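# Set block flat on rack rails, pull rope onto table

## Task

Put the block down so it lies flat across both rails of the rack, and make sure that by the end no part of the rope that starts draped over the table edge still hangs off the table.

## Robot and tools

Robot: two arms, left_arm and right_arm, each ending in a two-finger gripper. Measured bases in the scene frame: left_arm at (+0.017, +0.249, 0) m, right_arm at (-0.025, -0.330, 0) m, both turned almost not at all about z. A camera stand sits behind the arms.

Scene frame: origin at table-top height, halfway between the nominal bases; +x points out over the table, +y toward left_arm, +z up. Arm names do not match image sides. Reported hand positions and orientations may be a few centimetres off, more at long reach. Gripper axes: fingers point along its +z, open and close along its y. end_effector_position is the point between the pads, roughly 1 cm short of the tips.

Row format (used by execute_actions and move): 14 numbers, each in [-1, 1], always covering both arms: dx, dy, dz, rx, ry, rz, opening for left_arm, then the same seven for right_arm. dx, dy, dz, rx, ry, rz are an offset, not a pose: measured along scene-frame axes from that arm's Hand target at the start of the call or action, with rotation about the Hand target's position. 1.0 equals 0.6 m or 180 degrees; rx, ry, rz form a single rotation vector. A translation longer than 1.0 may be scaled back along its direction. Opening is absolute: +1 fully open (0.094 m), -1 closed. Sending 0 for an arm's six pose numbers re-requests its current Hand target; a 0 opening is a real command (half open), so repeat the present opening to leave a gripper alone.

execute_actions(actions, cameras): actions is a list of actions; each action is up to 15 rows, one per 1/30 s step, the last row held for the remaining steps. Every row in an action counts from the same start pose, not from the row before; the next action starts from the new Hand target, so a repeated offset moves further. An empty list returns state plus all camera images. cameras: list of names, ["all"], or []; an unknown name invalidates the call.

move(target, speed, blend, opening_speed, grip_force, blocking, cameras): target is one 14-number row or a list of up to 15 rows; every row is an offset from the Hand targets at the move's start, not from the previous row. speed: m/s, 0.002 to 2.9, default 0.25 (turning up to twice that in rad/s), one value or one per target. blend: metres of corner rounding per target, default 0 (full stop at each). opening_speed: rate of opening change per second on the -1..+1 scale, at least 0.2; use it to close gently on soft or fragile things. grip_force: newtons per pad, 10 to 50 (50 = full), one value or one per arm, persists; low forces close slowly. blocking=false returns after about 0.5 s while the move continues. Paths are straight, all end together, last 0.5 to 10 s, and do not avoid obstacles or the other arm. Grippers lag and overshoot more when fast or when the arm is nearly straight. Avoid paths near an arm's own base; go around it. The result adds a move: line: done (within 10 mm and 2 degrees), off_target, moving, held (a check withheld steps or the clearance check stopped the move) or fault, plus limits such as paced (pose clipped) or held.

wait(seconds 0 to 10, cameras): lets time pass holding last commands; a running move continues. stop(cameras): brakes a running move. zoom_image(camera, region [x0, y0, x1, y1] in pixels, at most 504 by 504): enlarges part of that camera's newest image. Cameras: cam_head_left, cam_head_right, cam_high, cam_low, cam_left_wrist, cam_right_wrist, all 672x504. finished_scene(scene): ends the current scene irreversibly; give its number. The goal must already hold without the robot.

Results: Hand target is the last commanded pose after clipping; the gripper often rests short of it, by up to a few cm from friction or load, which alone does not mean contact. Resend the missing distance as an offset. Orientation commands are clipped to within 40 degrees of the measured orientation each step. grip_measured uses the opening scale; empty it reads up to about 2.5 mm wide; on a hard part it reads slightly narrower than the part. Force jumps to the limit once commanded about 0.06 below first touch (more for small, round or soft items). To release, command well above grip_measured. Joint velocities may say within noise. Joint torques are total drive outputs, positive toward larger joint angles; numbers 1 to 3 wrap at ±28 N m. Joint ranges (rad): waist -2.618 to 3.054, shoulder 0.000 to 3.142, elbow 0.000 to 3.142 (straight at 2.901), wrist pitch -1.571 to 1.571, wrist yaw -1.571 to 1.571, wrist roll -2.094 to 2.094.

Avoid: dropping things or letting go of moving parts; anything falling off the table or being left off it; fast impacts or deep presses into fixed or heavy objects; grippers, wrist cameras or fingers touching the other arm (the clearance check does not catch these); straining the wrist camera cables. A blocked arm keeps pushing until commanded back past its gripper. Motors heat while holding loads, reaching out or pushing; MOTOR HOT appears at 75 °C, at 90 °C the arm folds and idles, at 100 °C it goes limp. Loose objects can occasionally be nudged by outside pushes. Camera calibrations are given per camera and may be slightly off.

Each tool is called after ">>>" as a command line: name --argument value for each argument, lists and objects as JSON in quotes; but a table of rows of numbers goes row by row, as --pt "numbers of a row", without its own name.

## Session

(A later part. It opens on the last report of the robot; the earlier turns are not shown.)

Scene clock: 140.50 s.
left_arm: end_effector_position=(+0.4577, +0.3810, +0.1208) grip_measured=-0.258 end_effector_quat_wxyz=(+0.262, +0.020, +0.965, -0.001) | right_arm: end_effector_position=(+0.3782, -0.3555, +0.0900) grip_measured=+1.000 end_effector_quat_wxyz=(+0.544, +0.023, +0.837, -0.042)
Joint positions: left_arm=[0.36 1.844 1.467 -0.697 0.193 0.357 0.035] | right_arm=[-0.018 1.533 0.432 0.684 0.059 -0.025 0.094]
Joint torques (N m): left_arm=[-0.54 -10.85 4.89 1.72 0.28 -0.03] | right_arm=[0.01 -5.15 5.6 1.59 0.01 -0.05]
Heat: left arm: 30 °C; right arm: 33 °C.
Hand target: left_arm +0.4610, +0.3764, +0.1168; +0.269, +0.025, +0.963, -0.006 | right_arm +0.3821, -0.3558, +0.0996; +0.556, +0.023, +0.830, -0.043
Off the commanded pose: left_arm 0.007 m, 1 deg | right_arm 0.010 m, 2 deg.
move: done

>>> move --pt "-0.005 -0.003 -0.010 0 0 0 -0.6 0 0 0 0 0 0 1" --pt "-0.005 -0.003 -0.018 0 0 0 -0.6 0 0 0 0 0 0 1" --speed 0.03 --cameras '["cam_low","cam_left_wrist"]'

>>> zoom_image --camera "cam_low" --region '[100, 80, 400, 305]'

Scene clock: 143.83 s.
left_arm: end_effector_position=(+0.4587, +0.3808, +0.1195) grip_measured=-0.258 end_effector_quat_wxyz=(+0.273, +0.022, +0.962, +0.003) | right_arm: end_effector_position=(+0.3782, -0.3555, +0.0900) grip_measured=+1.000 end_effector_quat_wxyz=(+0.544, +0.023, +0.837, -0.042)
Joint positions: left_arm=[0.358 1.829 1.429 -0.649 0.194 0.357 0.035] | right_arm=[-0.018 1.533 0.432 0.684 0.059 -0.025 0.094]
Joint torques (N m): left_arm=[-0.69 -9.88 3.81 1.71 0.24 -0.03] | right_arm=[0.01 -5.16 5.59 1.58 0.03 -0.06]
Heat: left arm: 30 °C; right arm: 33 °C.
Hand target: left_arm +0.4579, +0.3746, +0.1059; +0.269, +0.025, +0.963, -0.007 | right_arm +0.3821, -0.3558, +0.0996; +0.556, +0.023, +0.830, -0.043
Off the commanded pose: left_arm 0.015 m, 1 deg | right_arm 0.010 m, 2 deg.
move: off_target (left_arm)
camera_calibration:
cam_left_wrist: T_world_to_cam=[[-0.0761026, -0.986107, -0.147652, 0.437988], [-0.995787, 0.0827618, -0.0394852, 0.477855], [0.0511565, 0.144025, -0.988251, 0.148483], [0, 0, 0, 1]] pos_world=[0.501578, 0.37097, 0.230276]
Images, in order (width x height): cam_low 672x504, cam_left_wrist 672x504.

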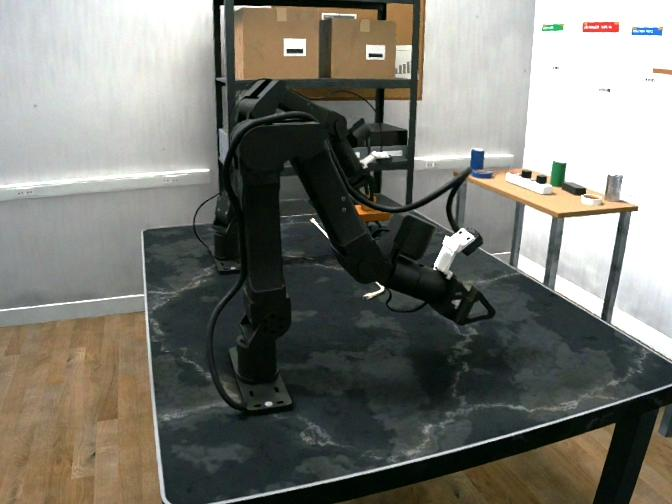

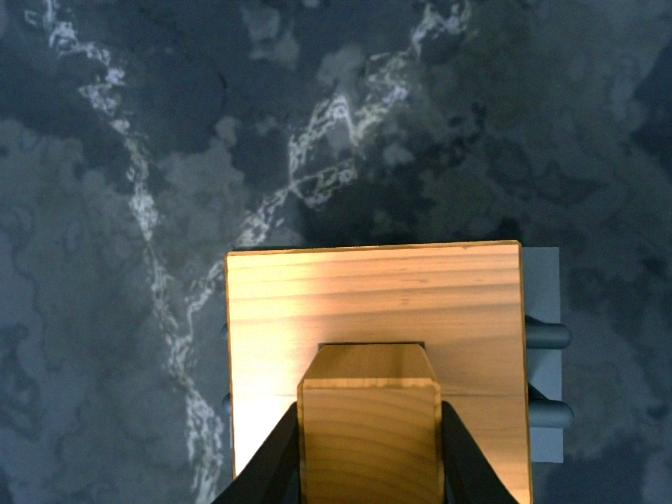

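Scaled by 1.680 from the camera's 672x504 image, which has a finer 960x720 frame.

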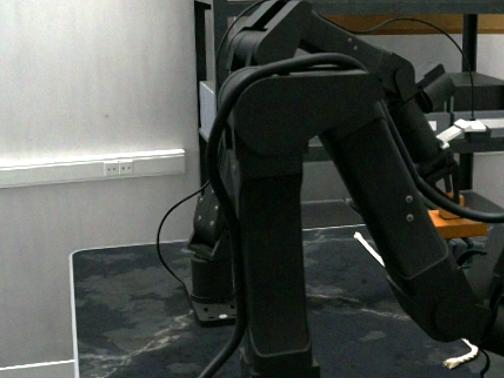

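>>> move --target '[-0.004,0.003,-0.010,0,0,0,-0.6,0,0,0,0,0,0,1]' --speed 0.03

Scene clock: 151.33 s.
left_arm: end_effector_position=(+0.4616, +0.3801, +0.1200) grip_measured=-0.258 end_effector_quat_wxyz=(+0.286, +0.025, +0.958, +0.003) | right_arm: end_effector_position=(+0.3782, -0.3555, +0.0900) grip_measured=+1.000 end_effector_quat_wxyz=(+0.544, +0.023, +0.837, -0.042)
Joint positions: left_arm=[0.359 1.82 1.406 -0.609 0.204 0.357 0.035] | right_arm=[-0.018 1.533 0.432 0.684 0.059 -0.025 0.094]
Joint torques (N m): left_arm=[-0.01 -9.47 3.69 1.59 0.17 -0.02] | right_arm=[0.05 -5.19 5.57 1.59 0.02 -0.04]
Motor temperatures (°C): left_arm=[23 30 29 29 23 21 26] | right_arm=[26 26 33 32 21 23 25]
Heat: left arm: 30 °C; right arm: 33 °C.
Hand target: left_arm +0.4556, +0.3764, +0.1001; +0.269, +0.025, +0.963, -0.006 | right_arm +0.3821, -0.3558, +0.0996; +0.556, +0.023, +0.830, -0.043
Off the commanded pose: left_arm 0.021 m, 2 deg | right_arm 0.010 m, 2 deg.
move: off_target (left_arm)

>>> wait --seconds 0 --cameras '["cam_high","cam_low","cam_head_left","cam_left_wrist"]'

>>> zoom_image --camera "cam_low" --region '[330, 170, 450, 260]'

>>> zoom_image --camera "cam_high" --region '[270, 200, 450, 335]'

Scene clock: 156.70 s.
left_arm: end_effector_position=(+0.4616, +0.3801, +0.1200) grip_measured=-0.258 end_effector_quat_wxyz=(+0.286, +0.025, +0.958, +0.003) | right_arm: end_effector_position=(+0.3782, -0.3555, +0.0900) grip_measured=+1.000 end_effector_quat_wxyz=(+0.544, +0.023, +0.837, -0.042)
Joint positions: left_arm=[0.359 1.82 1.406 -0.609 0.204 0.357 0.035] | right_arm=[-0.018 1.533 0.432 0.684 0.059 -0.025 0.094]
Joint torques (N m): left_arm=[-0.08 -9.36 3.48 1.54 0.17 0.01] | right_arm=[0.01 -5.18 5.59 1.58 0.03 -0.05]
Heat: left arm: 29 °C; right arm: 33 °C.
Hand target: left_arm +0.4556, +0.3765, +0.1001; +0.269, +0.025, +0.963, -0.006 | right_arm +0.3821, -0.3558, +0.0996; +0.556, +0.023, +0.830, -0.043
Tool commands: left_gripper/opening=-0.6 right_gripper/opening=+1.0
Off the commanded pose: left_arm 0.021 m, 2 deg | right_arm 0.010 m, 2 deg.
camera_calibration:
cam_left_wrist: T_world_to_cam=[[-0.0768776, -0.985605, -0.150577, 0.438214], [-0.993939, 0.0876622, -0.066336, 0.481445], [0.078581, 0.144565, -0.98637, 0.135793], [0, 0, 0, 1]] pos_world=[0.501545, 0.370071, 0.231864]
Images, in order (width x height): cam_head_left 672x504, cam_high 672x504, cam_low 672x504, cam_left_wrist 672x504.

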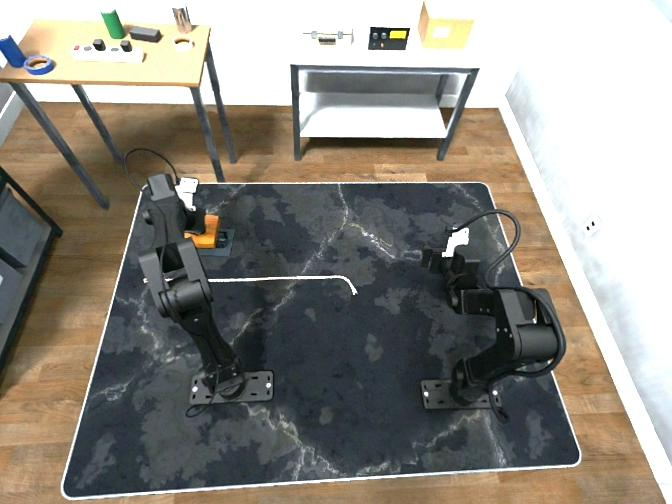

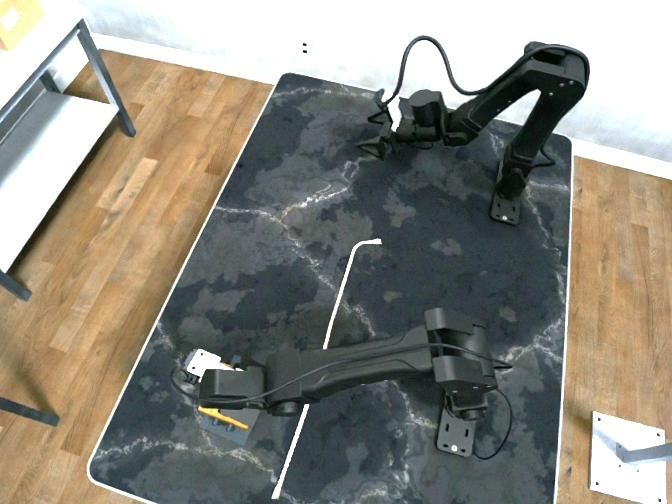

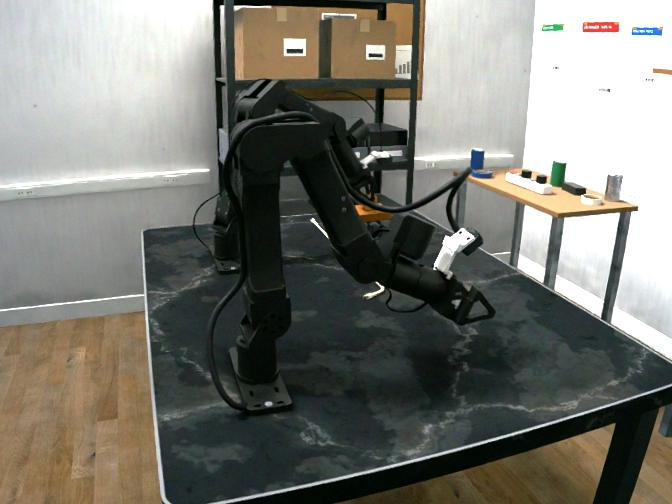

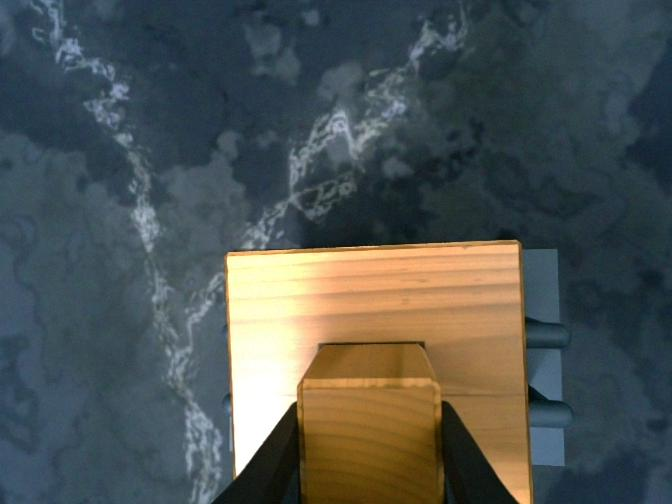

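Scaled by 4.200 from the camera's 672x504 image, which has a finer 960x720 frame.

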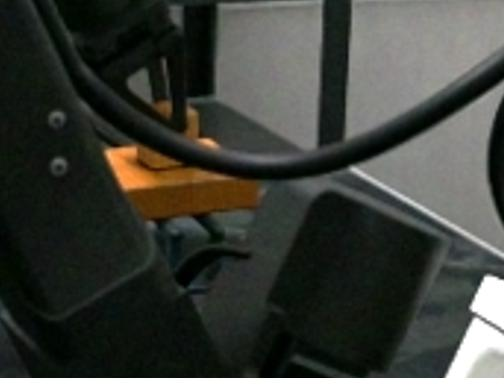

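Scaled by 2.800 from the camera's 672x504 image, which has a finer 960x720 frame.

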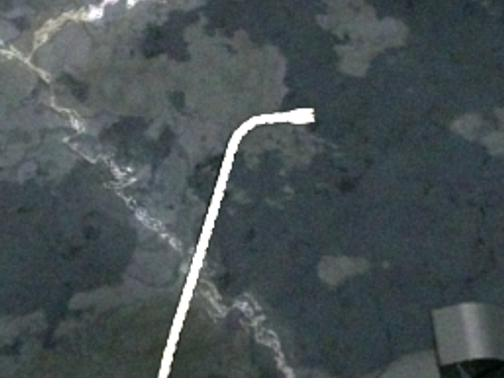

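>>> zoom_image --camera "cam_low" --region '[350, 195, 400, 250]'

>>> zoom_image --camera "cam_left_wrist" --region '[480, 220, 620, 490]'

Scaled by 9.164 from the camera's 672x504 image, which has a finer 960x720 frame.

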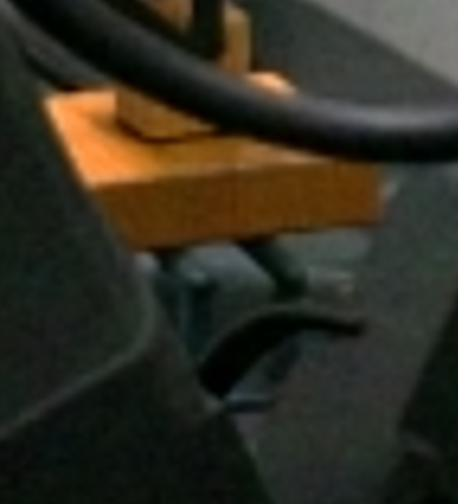

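Scaled by 1.867 from the camera's 672x504 image, which has a finer 960x720 frame.

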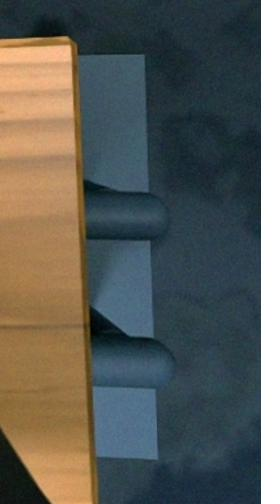

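>>> move --pt "-0.012 0 0.045 0 0.005 0 -0.6 0 0 0 0 0 0 1" --pt "-0.012 0 0.008 0 0.005 0 -0.6 0 0 0 0 0 0 1" --speed 0.04 --cameras '["cam_low","cam_left_wrist"]'

>>> zoom_image --camera "cam_low" --region '[350, 195, 400, 250]'

Scene clock: 179.53 s.
left_arm: end_effector_position=(+0.4565, +0.3787, +0.1195) grip_measured=-0.258 end_effector_quat_wxyz=(+0.277, +0.028, +0.960, +0.001) | right_arm: end_effector_position=(+0.3782, -0.3555, +0.0900) grip_measured=+1.000 end_effector_quat_wxyz=(+0.544, +0.023, +0.837, -0.042)
Joint positions: left_arm=[0.36 1.815 1.408 -0.637 0.203 0.367 0.035] | right_arm=[-0.018 1.533 0.432 0.684 0.059 -0.025 0.094]
Joint torques (N m): left_arm=[0.24 -10.25 3.6 1.36 0.17 -0.01] | right_arm=[-0.02 -5.14 5.6 1.59 0.02 -0.04]
Heat: left arm: 29 °C; right arm: 34 °C.
Hand target: left_arm +0.4483, +0.3765, +0.1048; +0.262, +0.024, +0.965, -0.007 | right_arm +0.3821, -0.3558, +0.0997; +0.556, +0.023, +0.829, -0.043
Off the commanded pose: left_arm 0.017 m, 2 deg | right_arm 0.010 m, 2 deg.
move: off_target (left_arm)
camera_calibration:
cam_left_wrist: T_world_to_cam=[[-0.0865776, -0.985311, -0.147195, 0.440159], [-0.994434, 0.0943768, -0.0468413, 0.471721], [0.0600451, 0.142321, -0.987998, 0.145433], [0, 0, 0, 1]] pos_world=[0.498471, 0.368476, 0.230573]
Images, in order (width x height): cam_low 672x504, cam_left_wrist 672x504.

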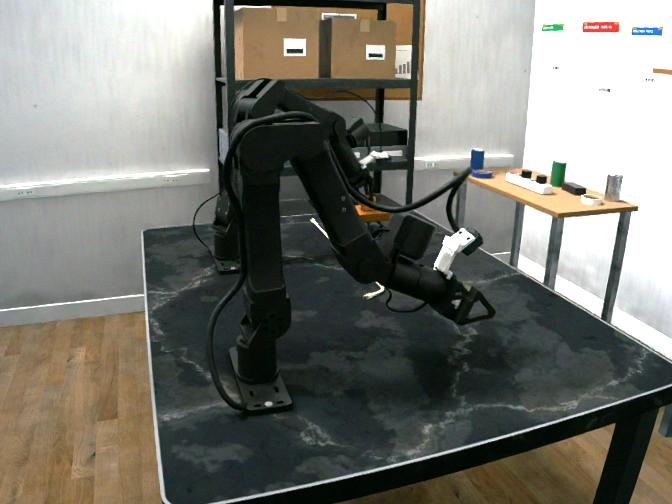

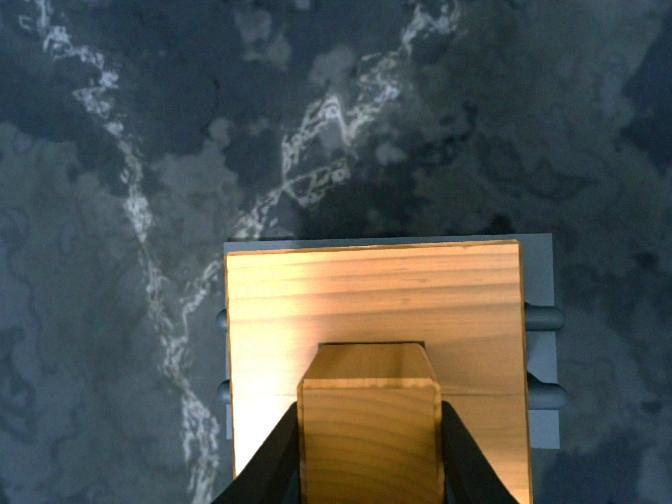

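Scaled by 9.164 from the camera's 672x504 image, which has a finer 960x720 frame.

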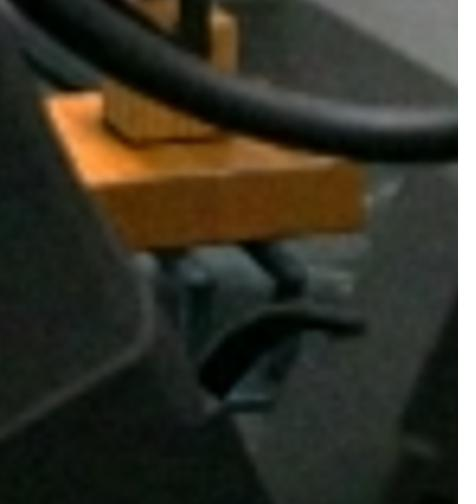

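>>> move --pt "0.006 0.002 0.013 0 0 0 -0.6 0 0 0 0 0 0 1" --pt "0.006 0.002 0.015 0 0 0 0.3 0 0 0 0 0 0 1" --pt "-0.054 0.002 0.18 0 0 0 0.3 0 0 0 0 0 0 1" --speed '[0.04,0.04,0.12]' --opening_speed 0.6 --cameras '["all"]'

>>> zoom_image --camera "cam_low" --region '[340, 185, 420, 255]'

Scene clock: 187.00 s.
left_arm: end_effector_position=(+0.4140, +0.3767, +0.1911) grip_measured=+0.298 end_effector_quat_wxyz=(+0.238, +0.020, +0.971, -0.012) | right_arm: end_effector_position=(+0.3782, -0.3555, +0.0900) grip_measured=+1.000 end_effector_quat_wxyz=(+0.544, +0.023, +0.837, -0.042)
Joint positions: left_arm=[0.395 1.73 1.631 -1.037 0.211 0.394 0.061] | right_arm=[-0.018 1.533 0.432 0.684 0.059 -0.025 0.094]
Joint torques (N m): left_arm=[0.54 -11.92 9.87 1.09 0.27 0.04] | right_arm=[-0.01 -5.2 5.6 1.59 0.03 -0.04]
Heat: left arm: 29 °C; right arm: 34 °C.
Hand target: left_arm +0.4160, +0.3777, +0.2128; +0.262, +0.025, +0.965, -0.007 | right_arm +0.3821, -0.3558, +0.0997; +0.556, +0.023, +0.829, -0.043
Off the commanded pose: left_arm 0.022 m, 3 deg | right_arm 0.010 m, 2 deg.
move: off_target (left_arm)
camera_calibration:
cam_left_wrist: T_world_to_cam=[[-0.0896834, -0.989488, -0.113447, 0.441505], [-0.99572, 0.0865214, 0.0325056, 0.421382], [-0.0223483, 0.115877, -0.993012, 0.264054], [0, 0, 0, 1]] pos_world=[0.465075, 0.369807, 0.298599]
cam_right_wrist: T_world_to_cam=[[-0.090772, -0.98801, -0.124887, -0.295273], [-0.789298, 0.147845, -0.595946, 0.454603], [0.607264, 0.044478, -0.793254, -0.0368997], [0, 0, 0, 1]] pos_world=[0.354422, -0.357302, 0.204772]

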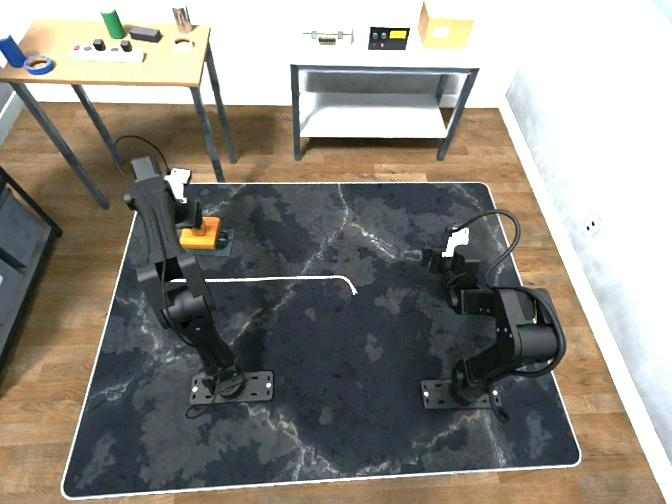

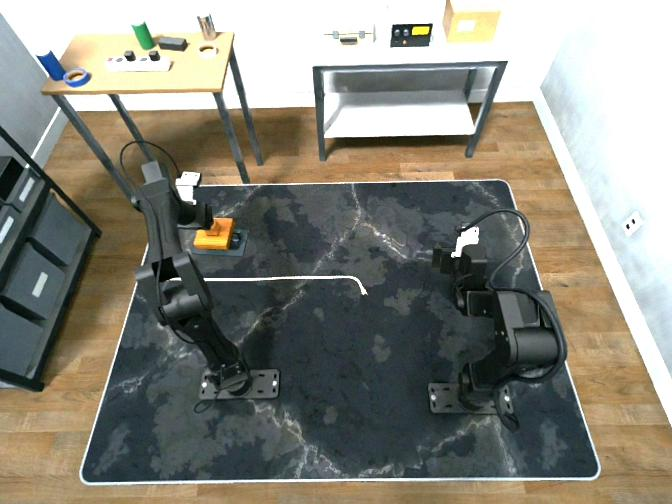

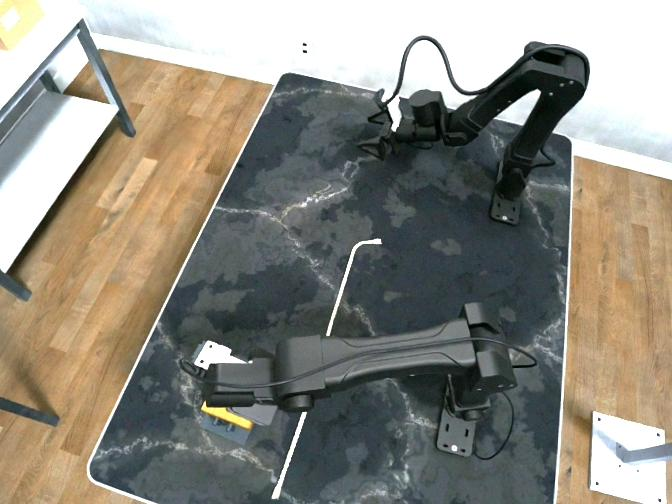

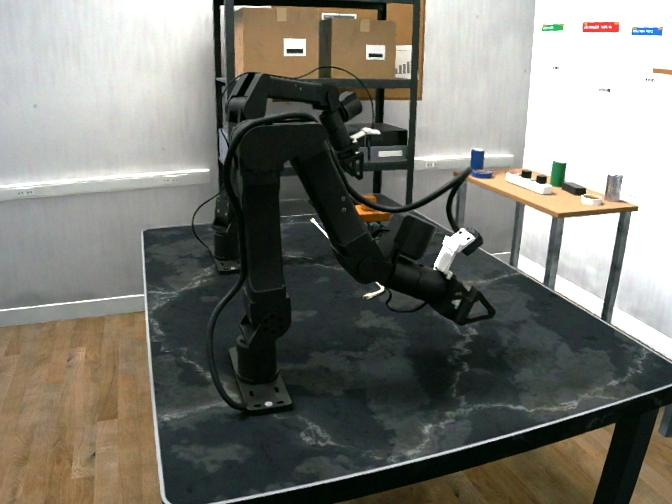

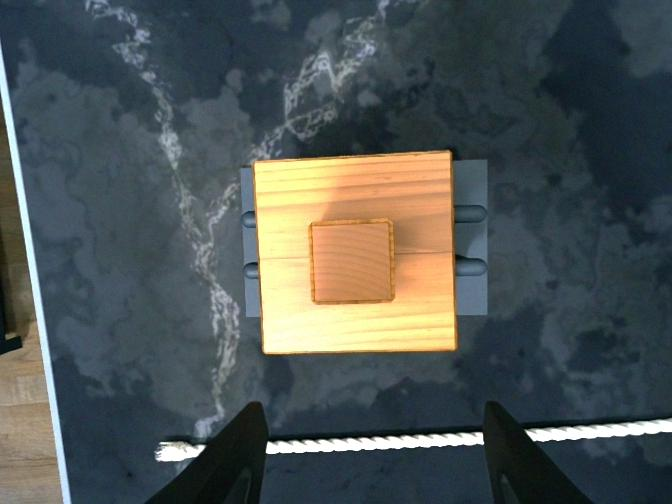

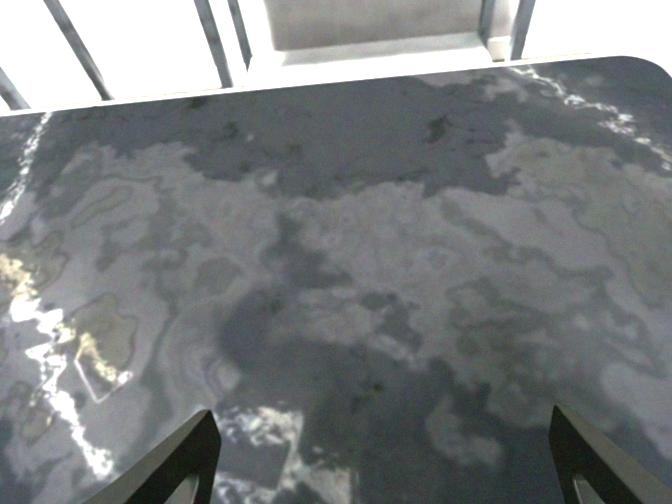

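Scaled by 6.300 from the camera's 672x504 image, which has a finer 960x720 frame.

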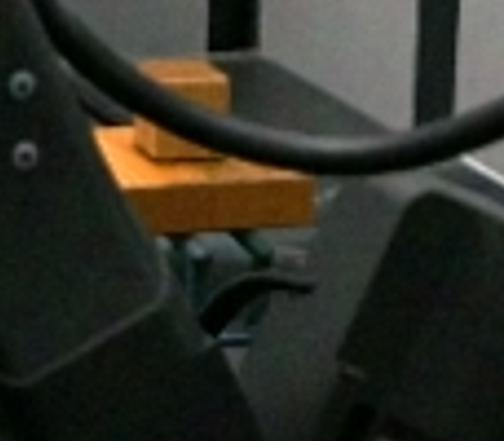

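>>> finished_scene --scene 2

The scene is finished: the task was done.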